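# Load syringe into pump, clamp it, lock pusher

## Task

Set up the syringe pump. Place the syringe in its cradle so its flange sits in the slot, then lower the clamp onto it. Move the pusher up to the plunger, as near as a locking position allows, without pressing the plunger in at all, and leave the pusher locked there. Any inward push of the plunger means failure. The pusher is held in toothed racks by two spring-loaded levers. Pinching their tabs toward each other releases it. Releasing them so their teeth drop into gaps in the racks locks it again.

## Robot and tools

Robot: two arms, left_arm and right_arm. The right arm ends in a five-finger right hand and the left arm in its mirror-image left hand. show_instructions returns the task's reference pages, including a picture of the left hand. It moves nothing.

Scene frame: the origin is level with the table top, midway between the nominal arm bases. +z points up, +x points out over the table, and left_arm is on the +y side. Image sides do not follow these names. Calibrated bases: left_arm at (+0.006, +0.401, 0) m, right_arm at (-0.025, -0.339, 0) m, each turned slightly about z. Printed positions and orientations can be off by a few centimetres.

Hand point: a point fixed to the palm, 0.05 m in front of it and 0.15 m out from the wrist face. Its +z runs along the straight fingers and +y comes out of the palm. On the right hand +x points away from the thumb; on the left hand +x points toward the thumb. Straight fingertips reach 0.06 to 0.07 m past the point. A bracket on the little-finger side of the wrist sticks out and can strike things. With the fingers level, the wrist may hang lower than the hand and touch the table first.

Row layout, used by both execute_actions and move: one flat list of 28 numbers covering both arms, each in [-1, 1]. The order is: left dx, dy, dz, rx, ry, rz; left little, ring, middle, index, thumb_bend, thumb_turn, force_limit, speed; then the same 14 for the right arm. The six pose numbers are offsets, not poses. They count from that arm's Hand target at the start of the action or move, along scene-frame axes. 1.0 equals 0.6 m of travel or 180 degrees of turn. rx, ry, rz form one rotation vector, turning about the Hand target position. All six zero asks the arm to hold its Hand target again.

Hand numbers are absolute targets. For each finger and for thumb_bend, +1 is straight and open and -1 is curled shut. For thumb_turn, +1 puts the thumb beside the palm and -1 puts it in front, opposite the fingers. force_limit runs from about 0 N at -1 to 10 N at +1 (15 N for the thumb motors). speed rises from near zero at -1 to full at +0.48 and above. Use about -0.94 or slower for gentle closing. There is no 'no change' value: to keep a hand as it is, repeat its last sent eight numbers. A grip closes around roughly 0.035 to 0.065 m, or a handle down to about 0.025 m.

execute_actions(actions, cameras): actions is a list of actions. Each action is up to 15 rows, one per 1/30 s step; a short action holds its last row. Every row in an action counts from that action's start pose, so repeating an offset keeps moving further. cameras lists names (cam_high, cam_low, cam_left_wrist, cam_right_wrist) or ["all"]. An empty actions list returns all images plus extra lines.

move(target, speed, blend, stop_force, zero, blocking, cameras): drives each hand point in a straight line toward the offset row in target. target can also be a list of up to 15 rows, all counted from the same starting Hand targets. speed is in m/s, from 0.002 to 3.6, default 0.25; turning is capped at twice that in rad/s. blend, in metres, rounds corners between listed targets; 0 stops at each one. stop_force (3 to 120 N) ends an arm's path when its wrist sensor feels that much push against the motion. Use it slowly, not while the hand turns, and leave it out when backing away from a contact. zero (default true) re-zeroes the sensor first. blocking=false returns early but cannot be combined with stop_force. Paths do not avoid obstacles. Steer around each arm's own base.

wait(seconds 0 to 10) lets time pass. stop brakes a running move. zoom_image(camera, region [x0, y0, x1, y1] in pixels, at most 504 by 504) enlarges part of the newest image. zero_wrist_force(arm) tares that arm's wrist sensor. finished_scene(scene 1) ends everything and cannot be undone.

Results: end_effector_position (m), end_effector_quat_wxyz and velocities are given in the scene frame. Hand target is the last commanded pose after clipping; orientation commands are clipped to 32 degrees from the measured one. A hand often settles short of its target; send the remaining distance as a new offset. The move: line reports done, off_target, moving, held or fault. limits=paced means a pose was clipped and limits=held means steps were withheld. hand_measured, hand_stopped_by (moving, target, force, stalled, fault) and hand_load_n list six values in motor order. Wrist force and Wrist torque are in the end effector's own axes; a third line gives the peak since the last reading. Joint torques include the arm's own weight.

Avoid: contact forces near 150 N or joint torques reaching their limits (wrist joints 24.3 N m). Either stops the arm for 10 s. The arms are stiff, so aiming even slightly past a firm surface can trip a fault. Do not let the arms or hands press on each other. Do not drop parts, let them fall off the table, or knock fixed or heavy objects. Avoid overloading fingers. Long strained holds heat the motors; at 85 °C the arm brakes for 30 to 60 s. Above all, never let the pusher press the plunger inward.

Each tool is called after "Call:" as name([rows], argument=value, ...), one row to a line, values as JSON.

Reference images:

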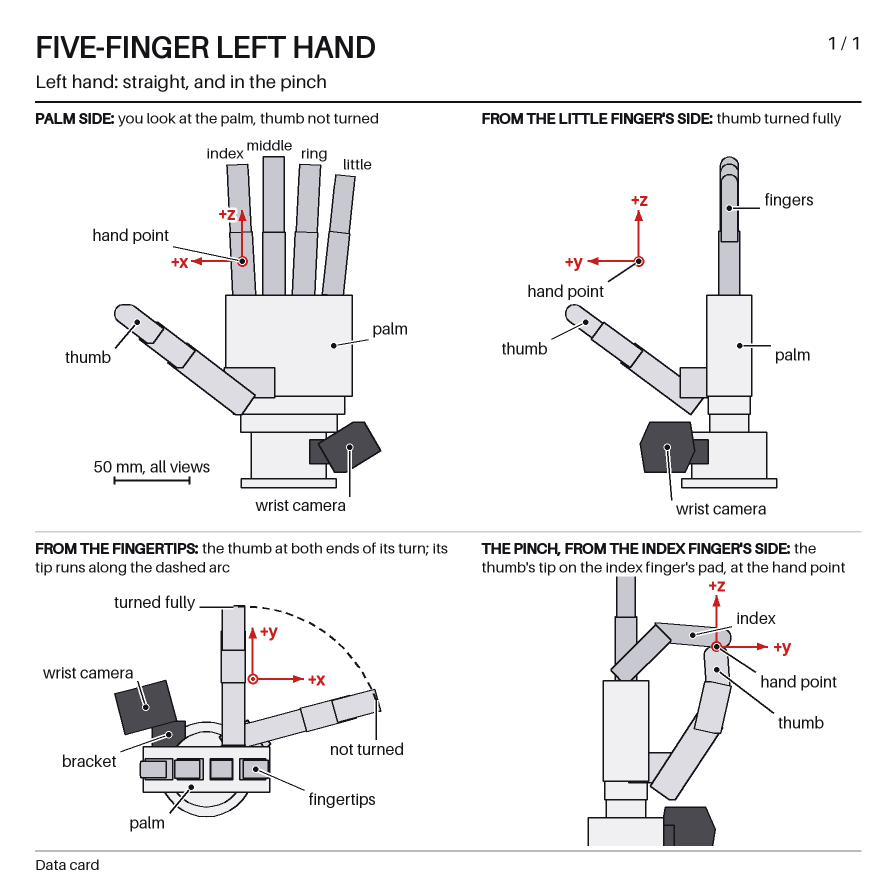

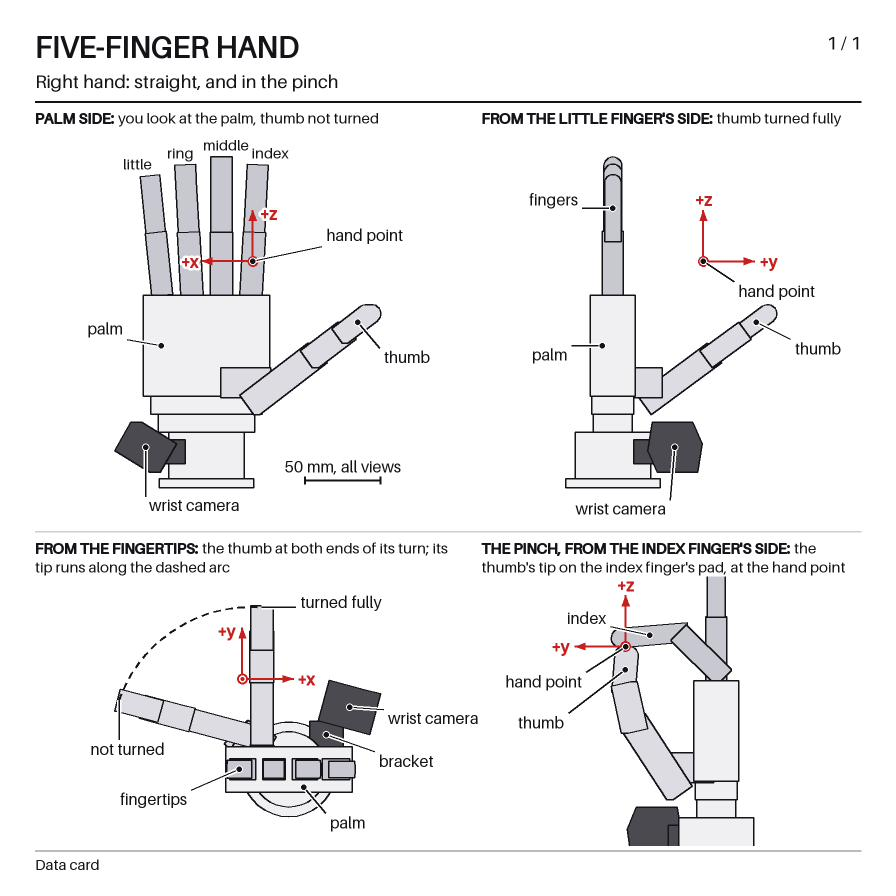

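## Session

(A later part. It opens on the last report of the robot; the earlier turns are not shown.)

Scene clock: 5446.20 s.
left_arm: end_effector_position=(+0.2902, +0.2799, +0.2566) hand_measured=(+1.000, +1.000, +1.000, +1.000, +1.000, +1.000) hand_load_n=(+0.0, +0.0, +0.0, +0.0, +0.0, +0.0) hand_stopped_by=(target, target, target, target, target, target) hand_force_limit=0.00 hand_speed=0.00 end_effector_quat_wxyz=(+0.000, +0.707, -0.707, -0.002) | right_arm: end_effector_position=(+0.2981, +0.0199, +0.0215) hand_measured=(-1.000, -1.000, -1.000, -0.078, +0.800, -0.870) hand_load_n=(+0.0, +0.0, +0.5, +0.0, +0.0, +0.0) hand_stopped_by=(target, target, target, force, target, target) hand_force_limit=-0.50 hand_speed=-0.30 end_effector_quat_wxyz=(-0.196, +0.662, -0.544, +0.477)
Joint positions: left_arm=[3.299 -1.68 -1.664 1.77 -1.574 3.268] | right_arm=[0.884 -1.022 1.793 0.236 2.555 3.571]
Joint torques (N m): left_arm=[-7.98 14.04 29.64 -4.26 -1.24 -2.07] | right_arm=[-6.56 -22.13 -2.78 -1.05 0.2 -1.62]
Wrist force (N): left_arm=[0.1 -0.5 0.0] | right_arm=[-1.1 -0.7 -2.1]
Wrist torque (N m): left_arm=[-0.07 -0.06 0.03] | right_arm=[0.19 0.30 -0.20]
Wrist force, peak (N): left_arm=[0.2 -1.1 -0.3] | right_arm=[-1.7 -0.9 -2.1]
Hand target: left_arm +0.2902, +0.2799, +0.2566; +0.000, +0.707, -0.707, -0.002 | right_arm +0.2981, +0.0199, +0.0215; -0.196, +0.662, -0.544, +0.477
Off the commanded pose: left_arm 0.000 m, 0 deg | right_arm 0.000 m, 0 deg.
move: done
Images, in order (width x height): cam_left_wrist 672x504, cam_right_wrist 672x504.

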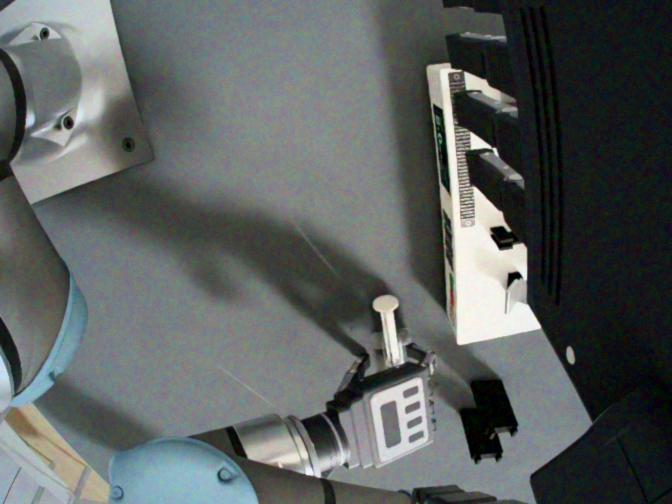

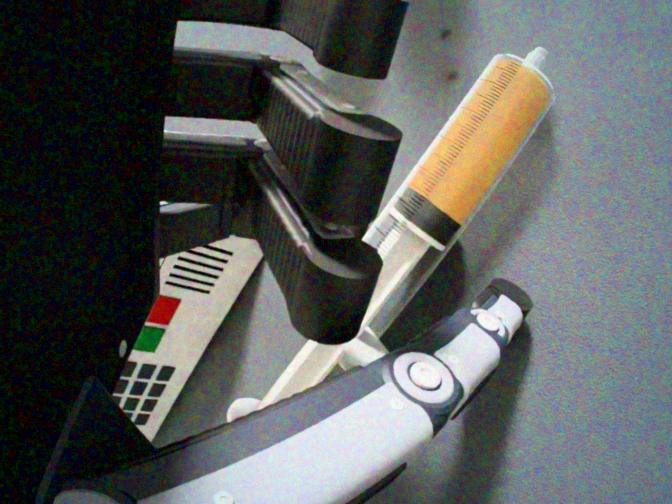

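Call:
move(target=[0,0,0,0,0,0,1,1,1,1,1,1,0,0,0,0,0,0,0,0,-1,-1,-1,-0.3,0.35,-0.87,-0.6,-0.8], speed=0.02, cameras=["cam_left_wrist","cam_right_wrist"])

Call:
zoom_image(camera="cam_left_wrist", region=[340, 270, 460, 430])

Call:
zoom_image(camera="cam_right_wrist", region=[250, 150, 560, 400])

Scene clock: 5466.47 s.
left_arm: end_effector_position=(+0.2902, +0.2799, +0.2566) hand_measured=(+1.000, +1.000, +1.000, +1.000, +1.000, +1.000) hand_load_n=(+0.0, +0.0, +0.0, +0.0, +0.0, +0.0) hand_stopped_by=(target, target, target, target, target, target) hand_force_limit=0.00 hand_speed=0.00 end_effector_quat_wxyz=(+0.000, +0.707, -0.707, -0.002) | right_arm: end_effector_position=(+0.2981, +0.0199, +0.0215) hand_measured=(-1.000, -1.000, -1.000, -0.078, +0.468, -0.870) hand_load_n=(+0.0, +0.0, -1.0, +0.0, +3.0, +1.0) hand_stopped_by=(target, target, target, force, force, target) hand_force_limit=-0.60 hand_speed=-0.80 end_effector_quat_wxyz=(-0.196, +0.662, -0.544, +0.477)
Joint positions: left_arm=[3.299 -1.68 -1.664 1.77 -1.574 3.268] | right_arm=[0.884 -1.022 1.793 0.236 2.555 3.571]
Joint torques (N m): left_arm=[-7.83 13.87 29.55 -4.37 -1.24 -2.22] | right_arm=[-7.32 -22.76 -3.44 -1.07 -0.18 -1.73]
Wrist force (N): left_arm=[0.2 -0.5 0.1] | right_arm=[-1.3 -0.5 -1.9]
Wrist torque (N m): left_arm=[-0.09 -0.07 0.03] | right_arm=[0.20 0.32 -0.21]
Wrist force, peak (N): left_arm=[0.7 -0.7 0.0] | right_arm=[-1.5 -1.0 -2.2]
Hand target: left_arm +0.2902, +0.2799, +0.2566; +0.000, +0.707, -0.707, -0.002 | right_arm +0.2981, +0.0199, +0.0215; -0.196, +0.662, -0.544, +0.477
Off the commanded pose: left_arm 0.000 m, 0 deg | right_arm 0.000 m, 0 deg.
move: done
Images, in order (width x height): cam_left_wrist 672x504, cam_right_wrist 672x504.

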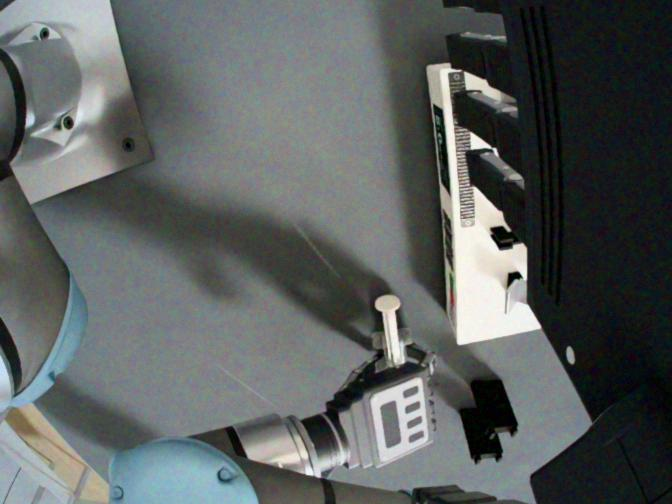

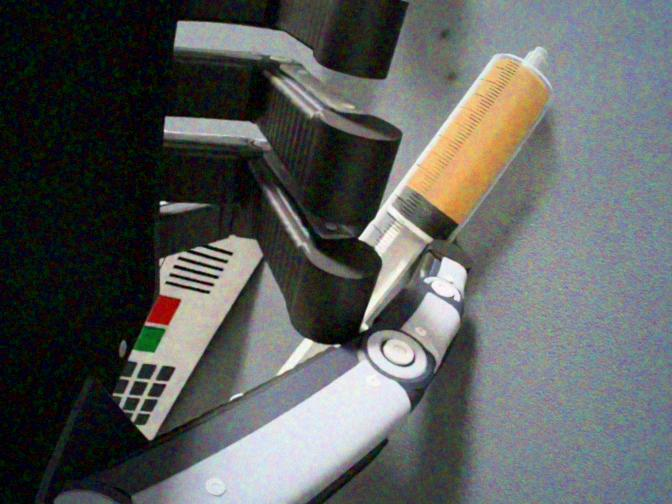

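Scaled by 3.150 from the camera's 672x504 image, which has a finer 960x720 frame.

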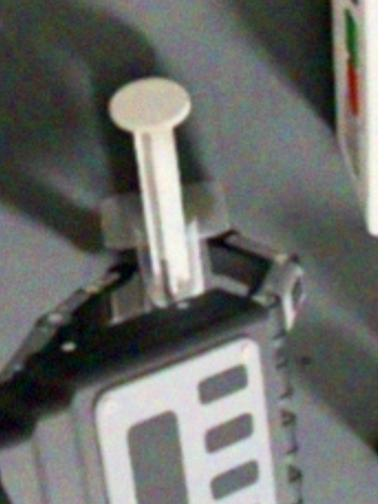

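Scaled by 1.626 from the camera's 672x504 image, which has a finer 960x720 frame.

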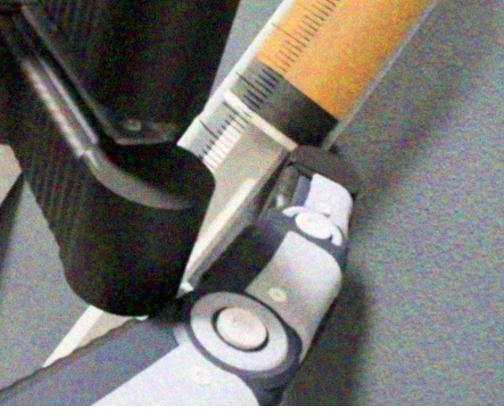

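Call:
move(target=[0,0,0,0,0,0,1,1,1,1,1,1,0,0,0,0,0.0008,0,0,0,-1,-1,-1,-0.3,0.2,-0.87,-0.5,-0.92], speed=0.01, cameras=["cam_left_wrist","cam_right_wrist"])

Call:
zoom_image(camera="cam_left_wrist", region=[340, 270, 460, 430])

Call:
zoom_image(camera="cam_right_wrist", region=[250, 150, 560, 400])

Scene clock: 5479.77 s.
left_arm: end_effector_position=(+0.2902, +0.2799, +0.2566) hand_measured=(+1.000, +1.000, +1.000, +1.000, +1.000, +1.000) hand_load_n=(+0.0, +0.0, +0.0, +0.0, +0.0, +0.0) hand_stopped_by=(target, target, target, target, target, target) hand_force_limit=0.00 hand_speed=0.00 end_effector_quat_wxyz=(+0.000, +0.707, -0.707, -0.002) | right_arm: end_effector_position=(+0.2981, +0.0198, +0.0219) hand_measured=(-1.000, -1.000, -1.000, -0.078, +0.458, -0.870) hand_load_n=(+0.0, +0.0, -1.0, +0.0, +3.5, +2.0) hand_stopped_by=(target, target, target, force, force, target) hand_force_limit=-0.50 hand_speed=-0.92 end_effector_quat_wxyz=(-0.196, +0.662, -0.544, +0.477)
Joint positions: left_arm=[3.299 -1.68 -1.664 1.77 -1.574 3.268] | right_arm=[0.884 -1.022 1.793 0.237 2.555 3.571]
Joint torques (N m): left_arm=[-8.61 13.83 29.36 -4.22 -1.25 -2.18] | right_arm=[-7.32 -42.49 -20.75 4.61 -0.18 -1.71]
Wrist force (N): left_arm=[0.3 -0.6 0.0] | right_arm=[-1.4 -0.9 -2.2]
Wrist torque (N m): left_arm=[-0.08 -0.09 0.03] | right_arm=[0.16 0.35 -0.22]
Wrist force, peak (N): left_arm=[0.6 -0.7 -0.2] | right_arm=[-1.8 -0.9 -2.0]
Hand target: left_arm +0.2902, +0.2799, +0.2566; +0.000, +0.707, -0.707, -0.002 | right_arm +0.2981, +0.0199, +0.0219; -0.196, +0.662, -0.544, +0.477
Off the commanded pose: left_arm 0.000 m, 0 deg | right_arm 0.000 m, 0 deg.
move: done
Images, in order (width x height): cam_left_wrist 672x504, cam_right_wrist 672x504.

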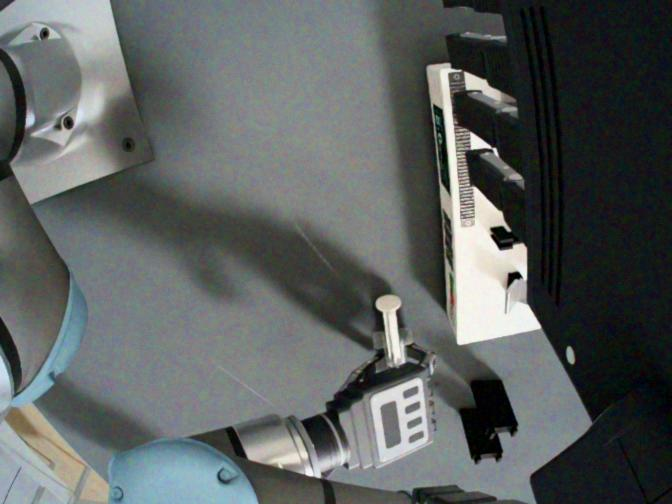

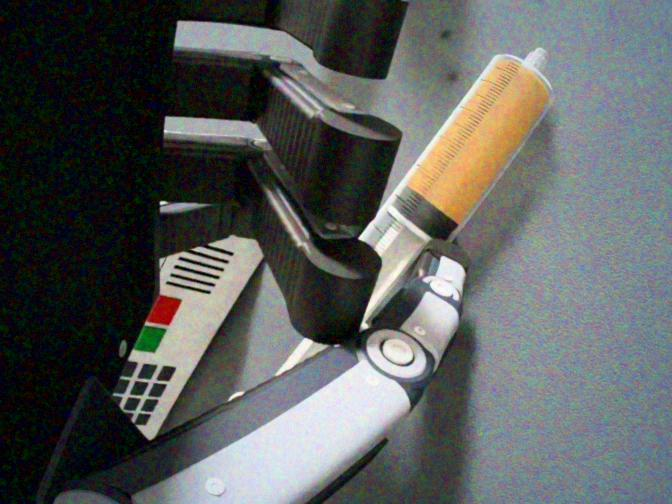

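Scaled by 3.150 from the camera's 672x504 image, which has a finer 960x720 frame.

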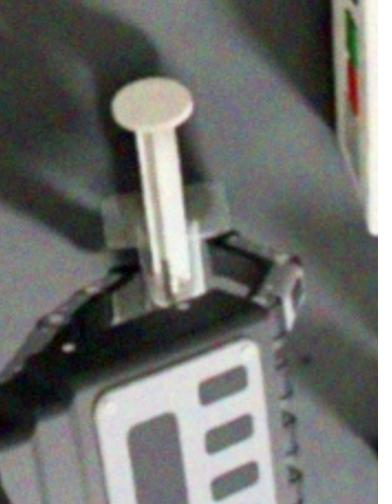

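Scaled by 1.626 from the camera's 672x504 image, which has a finer 960x720 frame.

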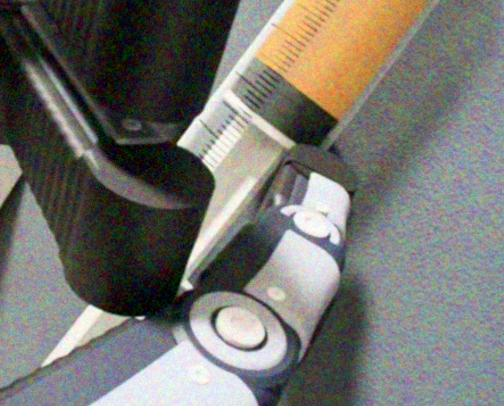

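Call:
move(target=[0,0,0,0,0,0,1,1,1,1,1,1,0,0,0,0,0,0,0,0,-1,-1,-1,-0.3,0.6,-0.87,-0.5,-0.5], speed=0.01, cameras=[])

Call:
move(target=[0,0,0,0,0,0,1,1,1,1,1,1,0,0,-0.005,0,-0.0004,0,0,0,-1,-1,-1,-0.3,0.6,-0.87,-0.5,-0.5], speed=0.01, cameras=[])

Call:
move(target=[0,0,0,0,0,0,1,1,1,1,1,1,0,0,0,0,0,0,0,0,-1,-1,-1,-0.3,0.1,-0.87,-0.5,-0.9], speed=0.01, cameras=["cam_left_wrist","cam_right_wrist"])

Call:
zoom_image(camera="cam_left_wrist", region=[340, 270, 460, 430])

Call:
zoom_image(camera="cam_right_wrist", region=[250, 150, 560, 400])

Scene clock: 5496.27 s.
left_arm: end_effector_position=(+0.2902, +0.2799, +0.2566) hand_measured=(+1.000, +1.000, +1.000, +1.000, +1.000, +1.000) hand_load_n=(+0.0, +0.0, +0.0, +0.0, +0.0, +0.0) hand_stopped_by=(target, target, target, target, target, target) hand_force_limit=0.00 hand_speed=0.00 end_effector_quat_wxyz=(+0.000, +0.707, -0.707, -0.002) | right_arm: end_effector_position=(+0.2981, +0.0199, +0.0219) hand_measured=(-1.000, -1.000, -1.000, -0.078, +0.600, -0.870) hand_load_n=(+0.0, +0.0, +0.0, +0.0, +0.0, +0.0) hand_stopped_by=(target, target, target, force, target, target) hand_force_limit=-0.50 hand_speed=-0.50 end_effector_quat_wxyz=(-0.196, +0.662, -0.544, +0.477)
Joint positions: left_arm=[3.299 -1.68 -1.664 1.77 -1.574 3.268] | right_arm=[0.884 -1.022 1.793 0.237 2.555 3.571]
Joint torques (N m): left_arm=[-8.07 14.55 28.43 -4.17 -1.21 -2.18] | right_arm=[-8.39 -42.39 -21.19 4.64 -0.19 -0.56]
Wrist force (N): left_arm=[0.2 -0.3 -0.1] | right_arm=[-1.1 -0.6 -1.7]
Wrist torque (N m): left_arm=[-0.04 -0.08 0.02] | right_arm=[0.16 0.29 -0.19]
Wrist force, peak (N): left_arm=[0.0 -0.9 -0.4] | right_arm=[-1.8 -1.0 -2.1]
Hand target: left_arm +0.2902, +0.2799, +0.2566; +0.000, +0.707, -0.707, -0.002 | right_arm +0.2981, +0.0199, +0.0219; -0.196, +0.662, -0.544, +0.477
Off the commanded pose: left_arm 0.000 m, 0 deg | right_arm 0.000 m, 0 deg.
move: done
No camera images: "cameras" was empty.

Scene clock: 5497.00 s.
left_arm: end_effector_position=(+0.2902, +0.2799, +0.2566) hand_measured=(+1.000, +1.000, +1.000, +1.000, +1.000, +1.000) hand_load_n=(+0.0, +0.0, +0.0, +0.0, +0.0, +0.0) hand_stopped_by=(target, target, target, target, target, target) hand_force_limit=0.00 hand_speed=0.00 end_effector_quat_wxyz=(+0.000, +0.707, -0.707, -0.002) | right_arm: end_effector_position=(+0.2952, +0.0199, +0.0217) hand_measured=(-1.000, -1.000, -1.000, -0.078, +0.600, -0.870) hand_load_n=(+0.0, +0.5, +0.0, +0.0, +0.0, +0.0) hand_stopped_by=(target, target, target, force, target, target) hand_force_limit=-0.50 hand_speed=-0.50 end_effector_quat_wxyz=(-0.196, +0.662, -0.544, +0.477)
Joint positions: left_arm=[3.299 -1.68 -1.664 1.77 -1.574 3.268] | right_arm=[0.89 -1.022 1.795 0.241 2.558 3.579]
Joint torques (N m): left_arm=[-8.23 13.82 29.45 -4.18 -1.22 -2.05] | right_arm=[11.68 -22.08 -2.89 4.91 2.74 1.98]
Wrist force (N): left_arm=[0.1 -0.3 0.0] | right_arm=[-1.4 -0.9 -1.7]
Wrist torque (N m): left_arm=[-0.05 -0.07 0.01] | right_arm=[0.15 0.34 -0.23]
Wrist force, peak (N): left_arm=[0.2 -0.7 0.0] | right_arm=[-1.2 -1.0 -2.5]
Hand target: left_arm +0.2902, +0.2799, +0.2566; +0.000, +0.707, -0.707, -0.002 | right_arm +0.2951, +0.0199, +0.0217; -0.196, +0.662, -0.544, +0.477
Off the commanded pose: left_arm 0.000 m, 0 deg | right_arm 0.000 m, 0 deg.
move: done
No camera images: "cameras" was empty.

Scene clock: 5498.27 s.
left_arm: end_effector_position=(+0.2902, +0.2799, +0.2566) hand_measured=(+1.000, +1.000, +1.000, +1.000, +1.000, +1.000) hand_load_n=(+0.0, +0.0, +0.0, +0.0, +0.0, +0.0) hand_stopped_by=(target, target, target, target, target, target) hand_force_limit=0.00 hand_speed=0.00 end_effector_quat_wxyz=(+0.000, +0.707, -0.707, -0.002) | right_arm: end_effector_position=(+0.2951, +0.0199, +0.0217) hand_measured=(-1.000, -1.000, -1.000, -0.078, +0.454, -0.870) hand_load_n=(+0.0, +0.0, -0.5, +0.0, +4.0, +2.0) hand_stopped_by=(target, target, target, force, force, target) hand_force_limit=-0.50 hand_speed=-0.90 end_effector_quat_wxyz=(-0.196, +0.662, -0.544, +0.477)
Joint positions: left_arm=[3.299 -1.68 -1.664 1.77 -1.574 3.268] | right_arm=[0.89 -1.022 1.795 0.241 2.558 3.579]
Joint torques (N m): left_arm=[-8.33 14.48 30.11 -4.21 -1.28 -2.13] | right_arm=[11.58 -22.07 -2.51 4.71 2.89 1.76]
Wrist force (N): left_arm=[0.0 -0.5 -0.3] | right_arm=[-1.1 -0.9 -1.8]
Wrist torque (N m): left_arm=[-0.06 -0.06 0.01] | right_arm=[0.15 0.29 -0.22]
Wrist force, peak (N): left_arm=[0.5 -0.5 -0.2] | right_arm=[-1.7 -0.9 -2.0]
Hand target: left_arm +0.2902, +0.2799, +0.2566; +0.000, +0.707, -0.707, -0.002 | right_arm +0.2951, +0.0199, +0.0217; -0.196, +0.662, -0.544, +0.477
Off the commanded pose: left_arm 0.000 m, 0 deg | right_arm 0.000 m, 0 deg.
move: done
Images, in order (width x height): cam_left_wrist 672x504, cam_right_wrist 672x504.

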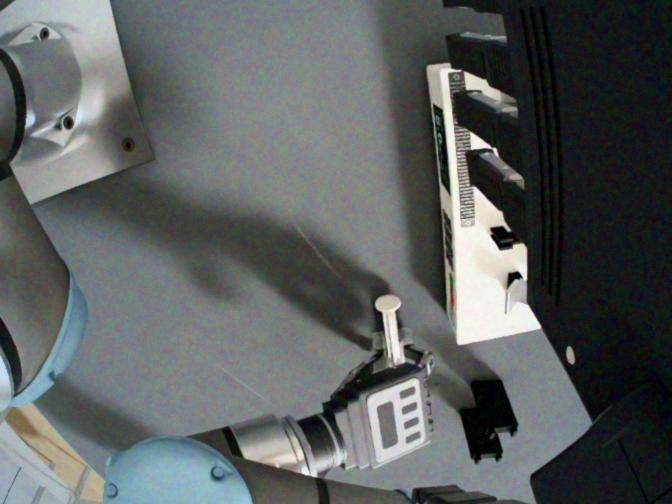

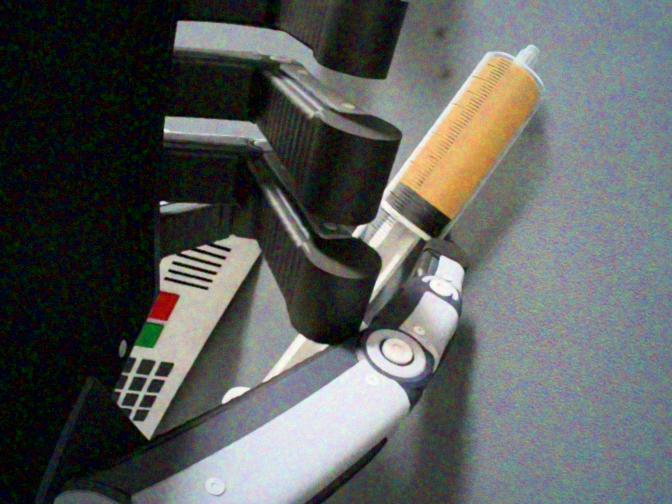

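Scaled by 3.150 from the camera's 672x504 image, which has a finer 960x720 frame.

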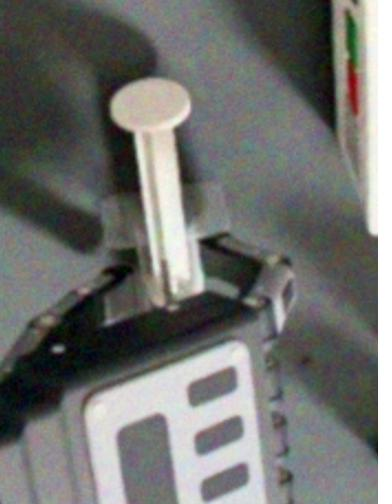

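Scaled by 1.626 from the camera's 672x504 image, which has a finer 960x720 frame.

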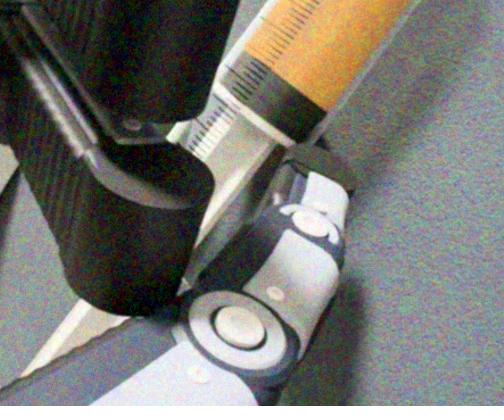

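Call:
execute_actions(actions=[], cameras=["cam_low","cam_high","cam_left_wrist"])

Call:
zoom_image(camera="cam_low", region=[560, 250, 610, 310])

Call:
zoom_image(camera="cam_high", region=[430, 180, 490, 230])

Call:
zoom_image(camera="cam_left_wrist", region=[360, 320, 450, 400])

Scene clock: 5537.53 s.
left_arm: end_effector_position=(+0.2902, +0.2799, +0.2566) hand_measured=(+1.000, +1.000, +1.000, +1.000, +1.000, +1.000) hand_load_n=(+0.0, +0.0, +0.0, +0.0, +0.0, +0.0) hand_stopped_by=(target, target, target, target, target, target) hand_force_limit=0.00 hand_speed=0.00 end_effector_quat_wxyz=(+0.000, +0.707, -0.707, -0.002) | right_arm: end_effector_position=(+0.2951, +0.0199, +0.0217) hand_measured=(-1.000, -1.000, -1.000, -0.078, +0.454, -0.870) hand_load_n=(+0.0, +0.0, -1.0, +0.5, +4.0, +2.0) hand_stopped_by=(target, target, target, force, force, target) hand_force_limit=-0.50 hand_speed=-0.90 end_effector_quat_wxyz=(-0.196, +0.662, -0.544, +0.477)
Joint positions: left_arm=[3.299 -1.68 -1.664 1.77 -1.574 3.268] | right_arm=[0.89 -1.022 1.795 0.241 2.558 3.579]
Joint velocities: within noise
Joint torques (N m): left_arm=[-7.55 14.93 29.12 -4.18 -1.19 -2.12] | right_arm=[12.33 -22.09 -3.15 4.6 2.69 1.86]
Motor temperatures (°C): left_arm=[27 28 25 36 36 28] | right_arm=[26 31 27 32 35 32]
Wrist force (N): left_arm=[-0.2 -0.3 0.0] | right_arm=[-1.2 -0.9 -1.7]
Wrist torque (N m): left_arm=[-0.05 -0.01 -0.01] | right_arm=[0.14 0.31 -0.22]
Wrist force, peak (N): left_arm=[0.1 -1.1 -0.3] | right_arm=[-1.5 -1.1 -2.3]
Hand target: left_arm +0.2902, +0.2799, +0.2566; +0.000, +0.707, -0.707, -0.002 | right_arm +0.2951, +0.0199, +0.0217; -0.196, +0.662, -0.544, +0.477
Off the commanded pose: left_arm 0.000 m, 0 deg | right_arm 0.000 m, 0 deg.
Images, in order (width x height): cam_high 896x504, cam_low 896x504, cam_left_wrist 672x504.

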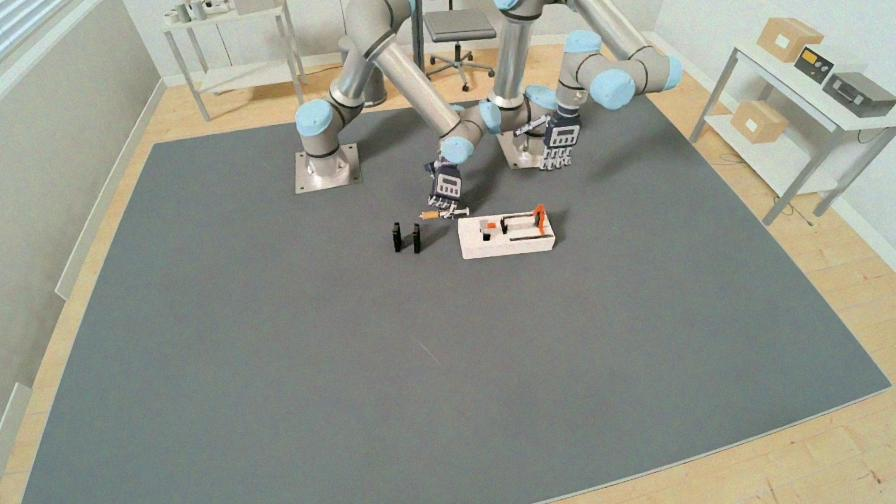

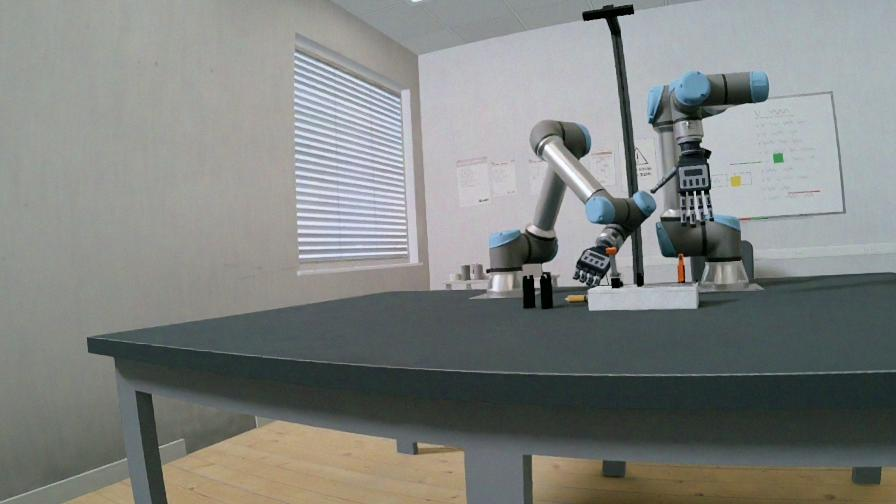

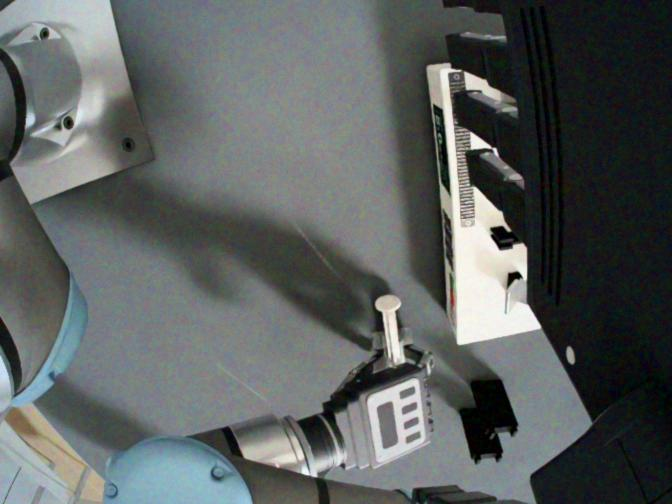

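Scaled by 8.400 from the camera's 896x504 image, which has a finer 1280x720 frame.

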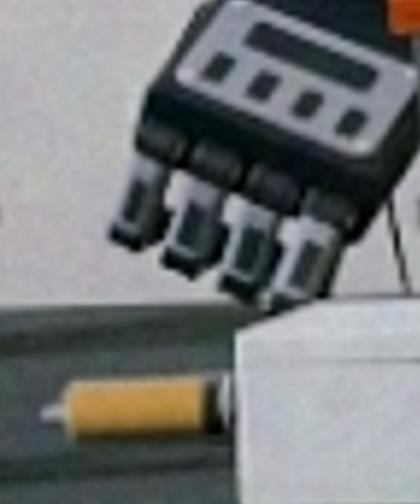

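Scaled by 8.400 from the camera's 896x504 image, which has a finer 1280x720 frame.

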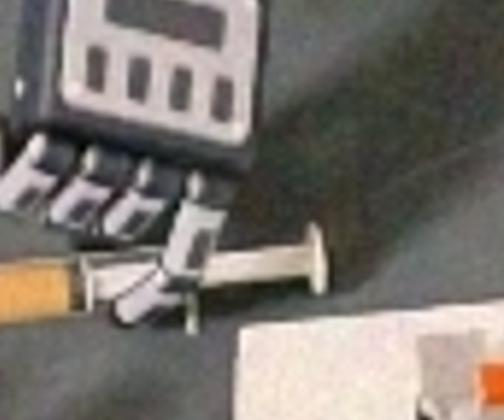

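Scaled by 5.600 from the camera's 672x504 image, which has a finer 960x720 frame.

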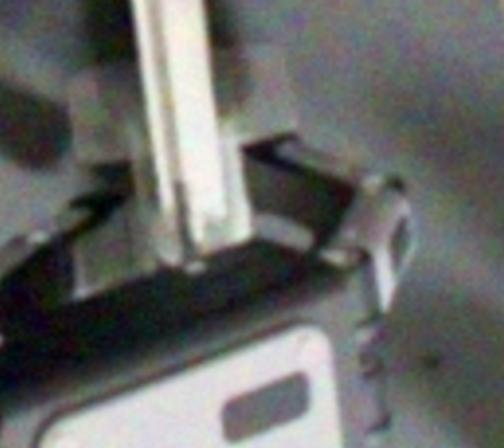

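Call:
move(target=[0,0,0,0,0,0,1,1,1,1,1,1,0,0,0,0,0.005,0,0,0,-1,-1,-1,-0.3,0.1,-0.87,-0.5,-0.9], speed=0.01, cameras=["cam_low","cam_left_wrist","cam_right_wrist"])

Call:
zoom_image(camera="cam_low", region=[560, 250, 610, 310])

Call:
zoom_image(camera="cam_left_wrist", region=[340, 270, 460, 430])

Scene clock: 5551.17 s.
left_arm: end_effector_position=(+0.2902, +0.2799, +0.2566) hand_measured=(+1.000, +1.000, +1.000, +1.000, +1.000, +1.000) hand_load_n=(+0.0, +0.0, +0.0, +0.0, +0.0, +0.0) hand_stopped_by=(target, target, target, target, target, target) hand_force_limit=0.00 hand_speed=0.00 end_effector_quat_wxyz=(+0.000, +0.707, -0.707, -0.002) | right_arm: end_effector_position=(+0.2951, +0.0199, +0.0246) hand_measured=(-1.000, -1.000, -1.000, -0.078, +0.454, -0.870) hand_load_n=(+0.0, +0.0, -1.0, +0.0, +3.5, +2.0) hand_stopped_by=(target, target, target, force, force, target) hand_force_limit=-0.50 hand_speed=-0.90 end_effector_quat_wxyz=(-0.196, +0.662, -0.544, +0.477)
Joint positions: left_arm=[3.299 -1.68 -1.664 1.77 -1.574 3.268] | right_arm=[0.89 -1.027 1.794 0.248 2.558 3.579]
Joint torques (N m): left_arm=[-7.86 14.91 29.11 -3.97 -1.03 -2.03] | right_arm=[11.75 -43.3 -22.15 4.79 2.59 1.08]
Wrist force (N): left_arm=[0.3 -0.2 -0.2] | right_arm=[-1.3 -0.8 -1.8]
Wrist torque (N m): left_arm=[-0.03 -0.09 0.03] | right_arm=[0.13 0.32 -0.23]
Wrist force, peak (N): left_arm=[0.2 -0.9 0.0] | right_arm=[-1.5 -1.1 -2.2]
Hand target: left_arm +0.2902, +0.2799, +0.2566; +0.000, +0.707, -0.707, -0.002 | right_arm +0.2951, +0.0199, +0.0247; -0.196, +0.662, -0.544, +0.477
Off the commanded pose: left_arm 0.000 m, 0 deg | right_arm 0.000 m, 0 deg.
move: done
Images, in order (width x height): cam_low 896x504, cam_left_wrist 672x504, cam_right_wrist 672x504.

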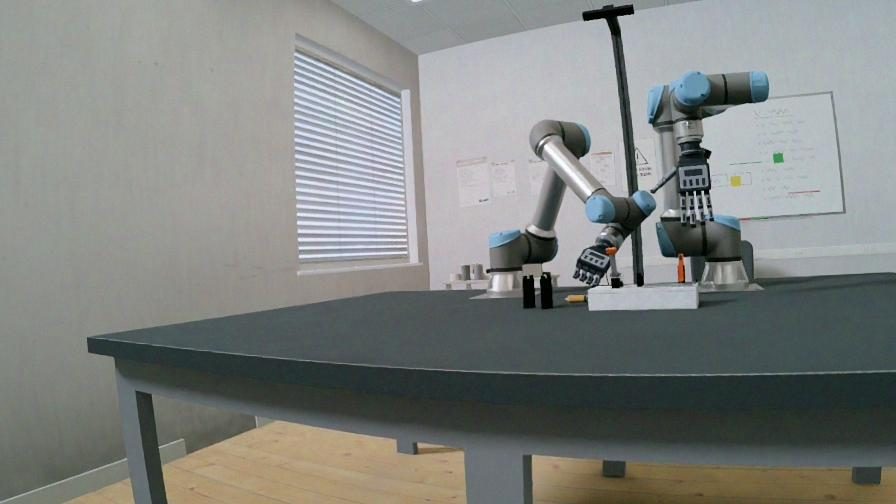

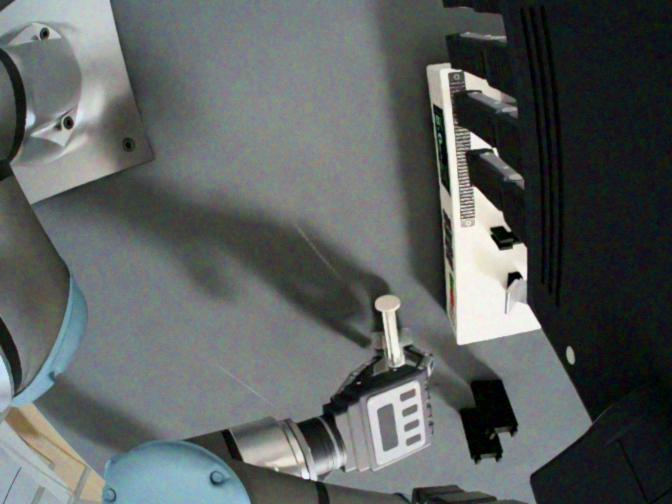

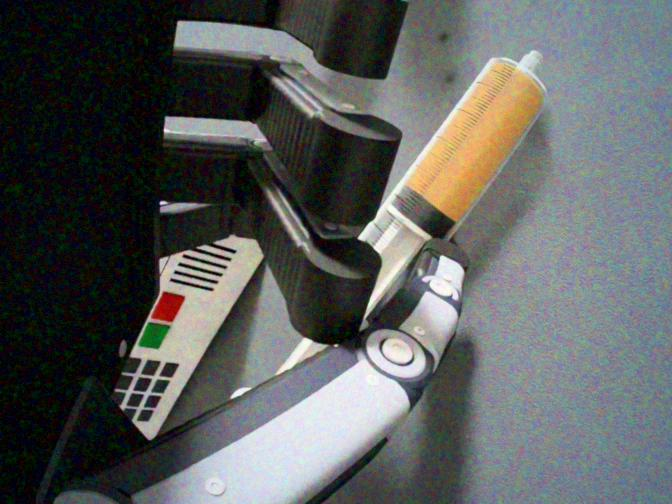

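Scaled by 8.400 from the camera's 896x504 image, which has a finer 1280x720 frame.

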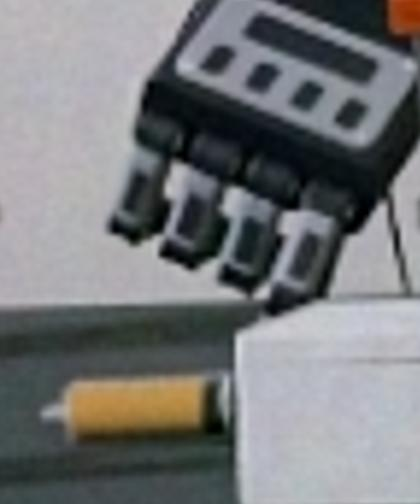

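Scaled by 3.150 from the camera's 672x504 image, which has a finer 960x720 frame.

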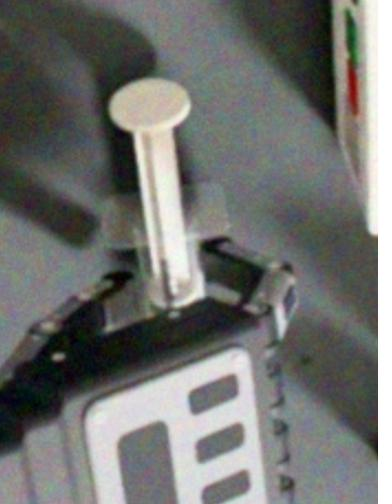

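Call:
move(target=[0,0,0,0,0,0,1,1,1,1,1,1,0,0,0,0,0,0,0,0,-1,-1,-1,-0.3,0.8,-0.87,-0.5,-0.3], speed=0.01, cameras=[])

Call:
move([
  [0,0,0,0,0,0,1,1,1,1,1,1,0,0,0.007,0,0.075,0,0,0,-1,-1,-1,-0.3,0.8,-0.87,-0.5,-0.3],
  [0,0,0,0,0,0,1,1,1,1,1,1,0,0,0.004,0.0127,0.06,-0.0889,0,0,-1,-1,0.1,-0.3,0.8,-0.87,-0.5,-0.3],
], speed=0.06, cameras=["cam_low","cam_left_wrist","cam_right_wrist"])

Call:
zoom_image(camera="cam_low", region=[540, 230, 620, 310])

Call:
zoom_image(camera="cam_left_wrist", region=[340, 270, 460, 430])

Scene clock: 5647.30 s.
left_arm: end_effector_position=(+0.2902, +0.2799, +0.2566) hand_measured=(+1.000, +1.000, +1.000, +1.000, +1.000, +1.000) hand_load_n=(+0.0, +0.0, +0.0, +0.0, +0.0, +0.0) hand_stopped_by=(target, target, target, target, target, target) hand_force_limit=0.00 hand_speed=0.00 end_effector_quat_wxyz=(+0.000, +0.707, -0.707, -0.002) | right_arm: end_effector_position=(+0.2951, +0.0199, +0.0247) hand_measured=(-1.000, -1.000, -1.000, -0.078, +0.800, -0.870) hand_load_n=(+0.0, +0.0, +0.5, +0.0, +0.0, +0.0) hand_stopped_by=(target, target, target, force, target, target) hand_force_limit=-0.50 hand_speed=-0.30 end_effector_quat_wxyz=(-0.196, +0.662, -0.544, +0.477)
Joint positions: left_arm=[3.299 -1.68 -1.664 1.77 -1.574 3.268] | right_arm=[0.89 -1.027 1.794 0.248 2.558 3.579]
Joint torques (N m): left_arm=[-7.94 14.15 28.73 -4.09 -1.17 -2.08] | right_arm=[11.58 -42.7 -20.7 4.65 2.76 0.48]
Wrist force (N): left_arm=[0.4 -0.4 0.0] | right_arm=[-1.2 -0.6 -2.0]
Wrist torque (N m): left_arm=[-0.06 -0.11 0.03] | right_arm=[0.18 0.31 -0.22]
Wrist force, peak (N): left_arm=[0.5 -0.7 0.6] | right_arm=[-1.1 -0.6 -2.5]
Hand target: left_arm +0.2902, +0.2799, +0.2566; +0.000, +0.707, -0.707, -0.002 | right_arm +0.2951, +0.0199, +0.0247; -0.196, +0.662, -0.544, +0.477
Off the commanded pose: left_arm 0.000 m, 0 deg | right_arm 0.000 m, 0 deg.
move: done
No camera images: "cameras" was empty.

Scene clock: 5652.00 s.
left_arm: end_effector_position=(+0.2902, +0.2799, +0.2566) hand_measured=(+1.000, +1.000, +1.000, +1.000, +1.000, +1.000) hand_load_n=(+0.0, +0.0, +0.0, +0.0, +0.0, +0.0) hand_stopped_by=(target, target, target, target, target, target) hand_force_limit=0.00 hand_speed=0.00 end_effector_quat_wxyz=(+0.000, +0.707, -0.707, -0.002) | right_arm: end_effector_position=(+0.2975, +0.0275, +0.0607) hand_measured=(-1.000, -1.000, +0.100, -0.078, +0.800, -0.870) hand_load_n=(+0.0, +0.0, +0.0, +0.0, +0.0, +0.5) hand_stopped_by=(target, target, target, force, target, target) hand_force_limit=-0.50 hand_speed=-0.30 end_effector_quat_wxyz=(-0.102, +0.683, -0.472, +0.548)
Joint positions: left_arm=[3.299 -1.68 -1.664 1.77 -1.574 3.268] | right_arm=[0.954 -0.905 1.59 0.54 2.728 3.556]
Joint torques (N m): left_arm=[-8.31 15.66 28.99 -4.2 -1.07 -1.98] | right_arm=[11.95 -25.91 -20.49 4.95 2.97 1.82]
Wrist force (N): left_arm=[0.1 -0.5 -0.3] | right_arm=[-1.8 -0.9 -1.5]
Wrist torque (N m): left_arm=[-0.05 -0.07 0.02] | right_arm=[0.11 0.43 -0.31]
Wrist force, peak (N): left_arm=[0.3 -0.9 -0.2] | right_arm=[-1.2 -1.0 -2.4]
Hand target: left_arm +0.2902, +0.2799, +0.2566; +0.000, +0.707, -0.707, -0.002 | right_arm +0.2975, +0.0275, +0.0607; -0.102, +0.683, -0.472, +0.548
Off the commanded pose: left_arm 0.000 m, 0 deg | right_arm 0.000 m, 0 deg.
move: done
Images, in order (width x height): cam_low 896x504, cam_left_wrist 672x504, cam_right_wrist 672x504.

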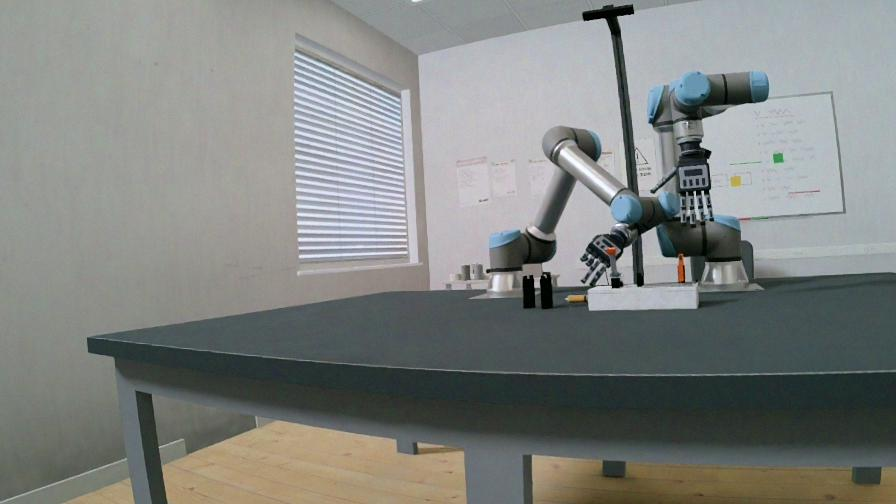

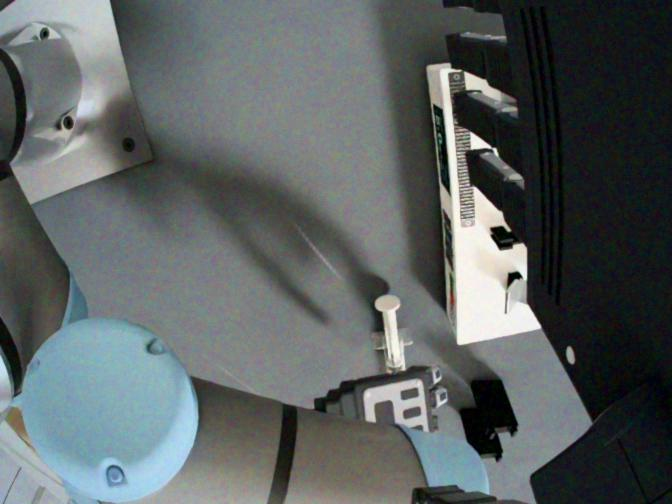

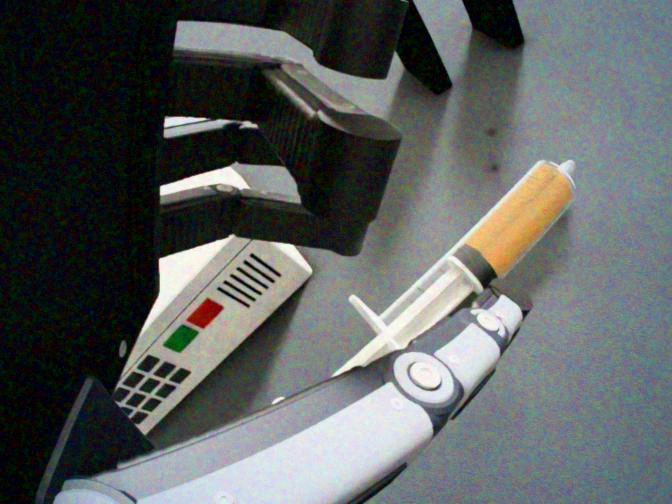

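Scaled by 6.300 from the camera's 896x504 image, which has a finer 1280x720 frame.

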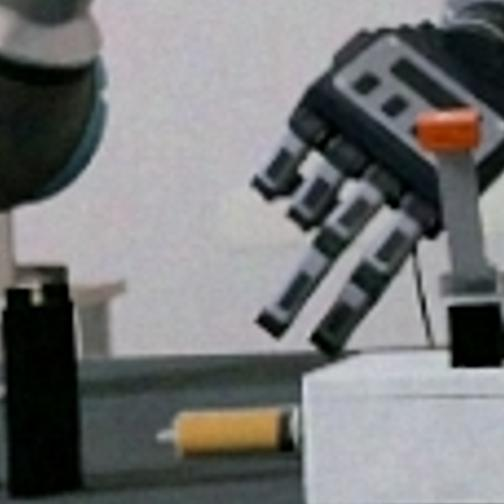

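Scaled by 3.150 from the camera's 672x504 image, which has a finer 960x720 frame.

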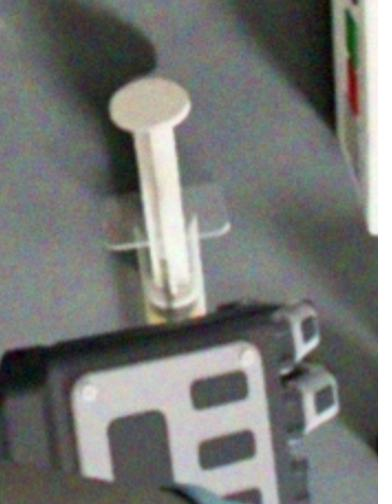

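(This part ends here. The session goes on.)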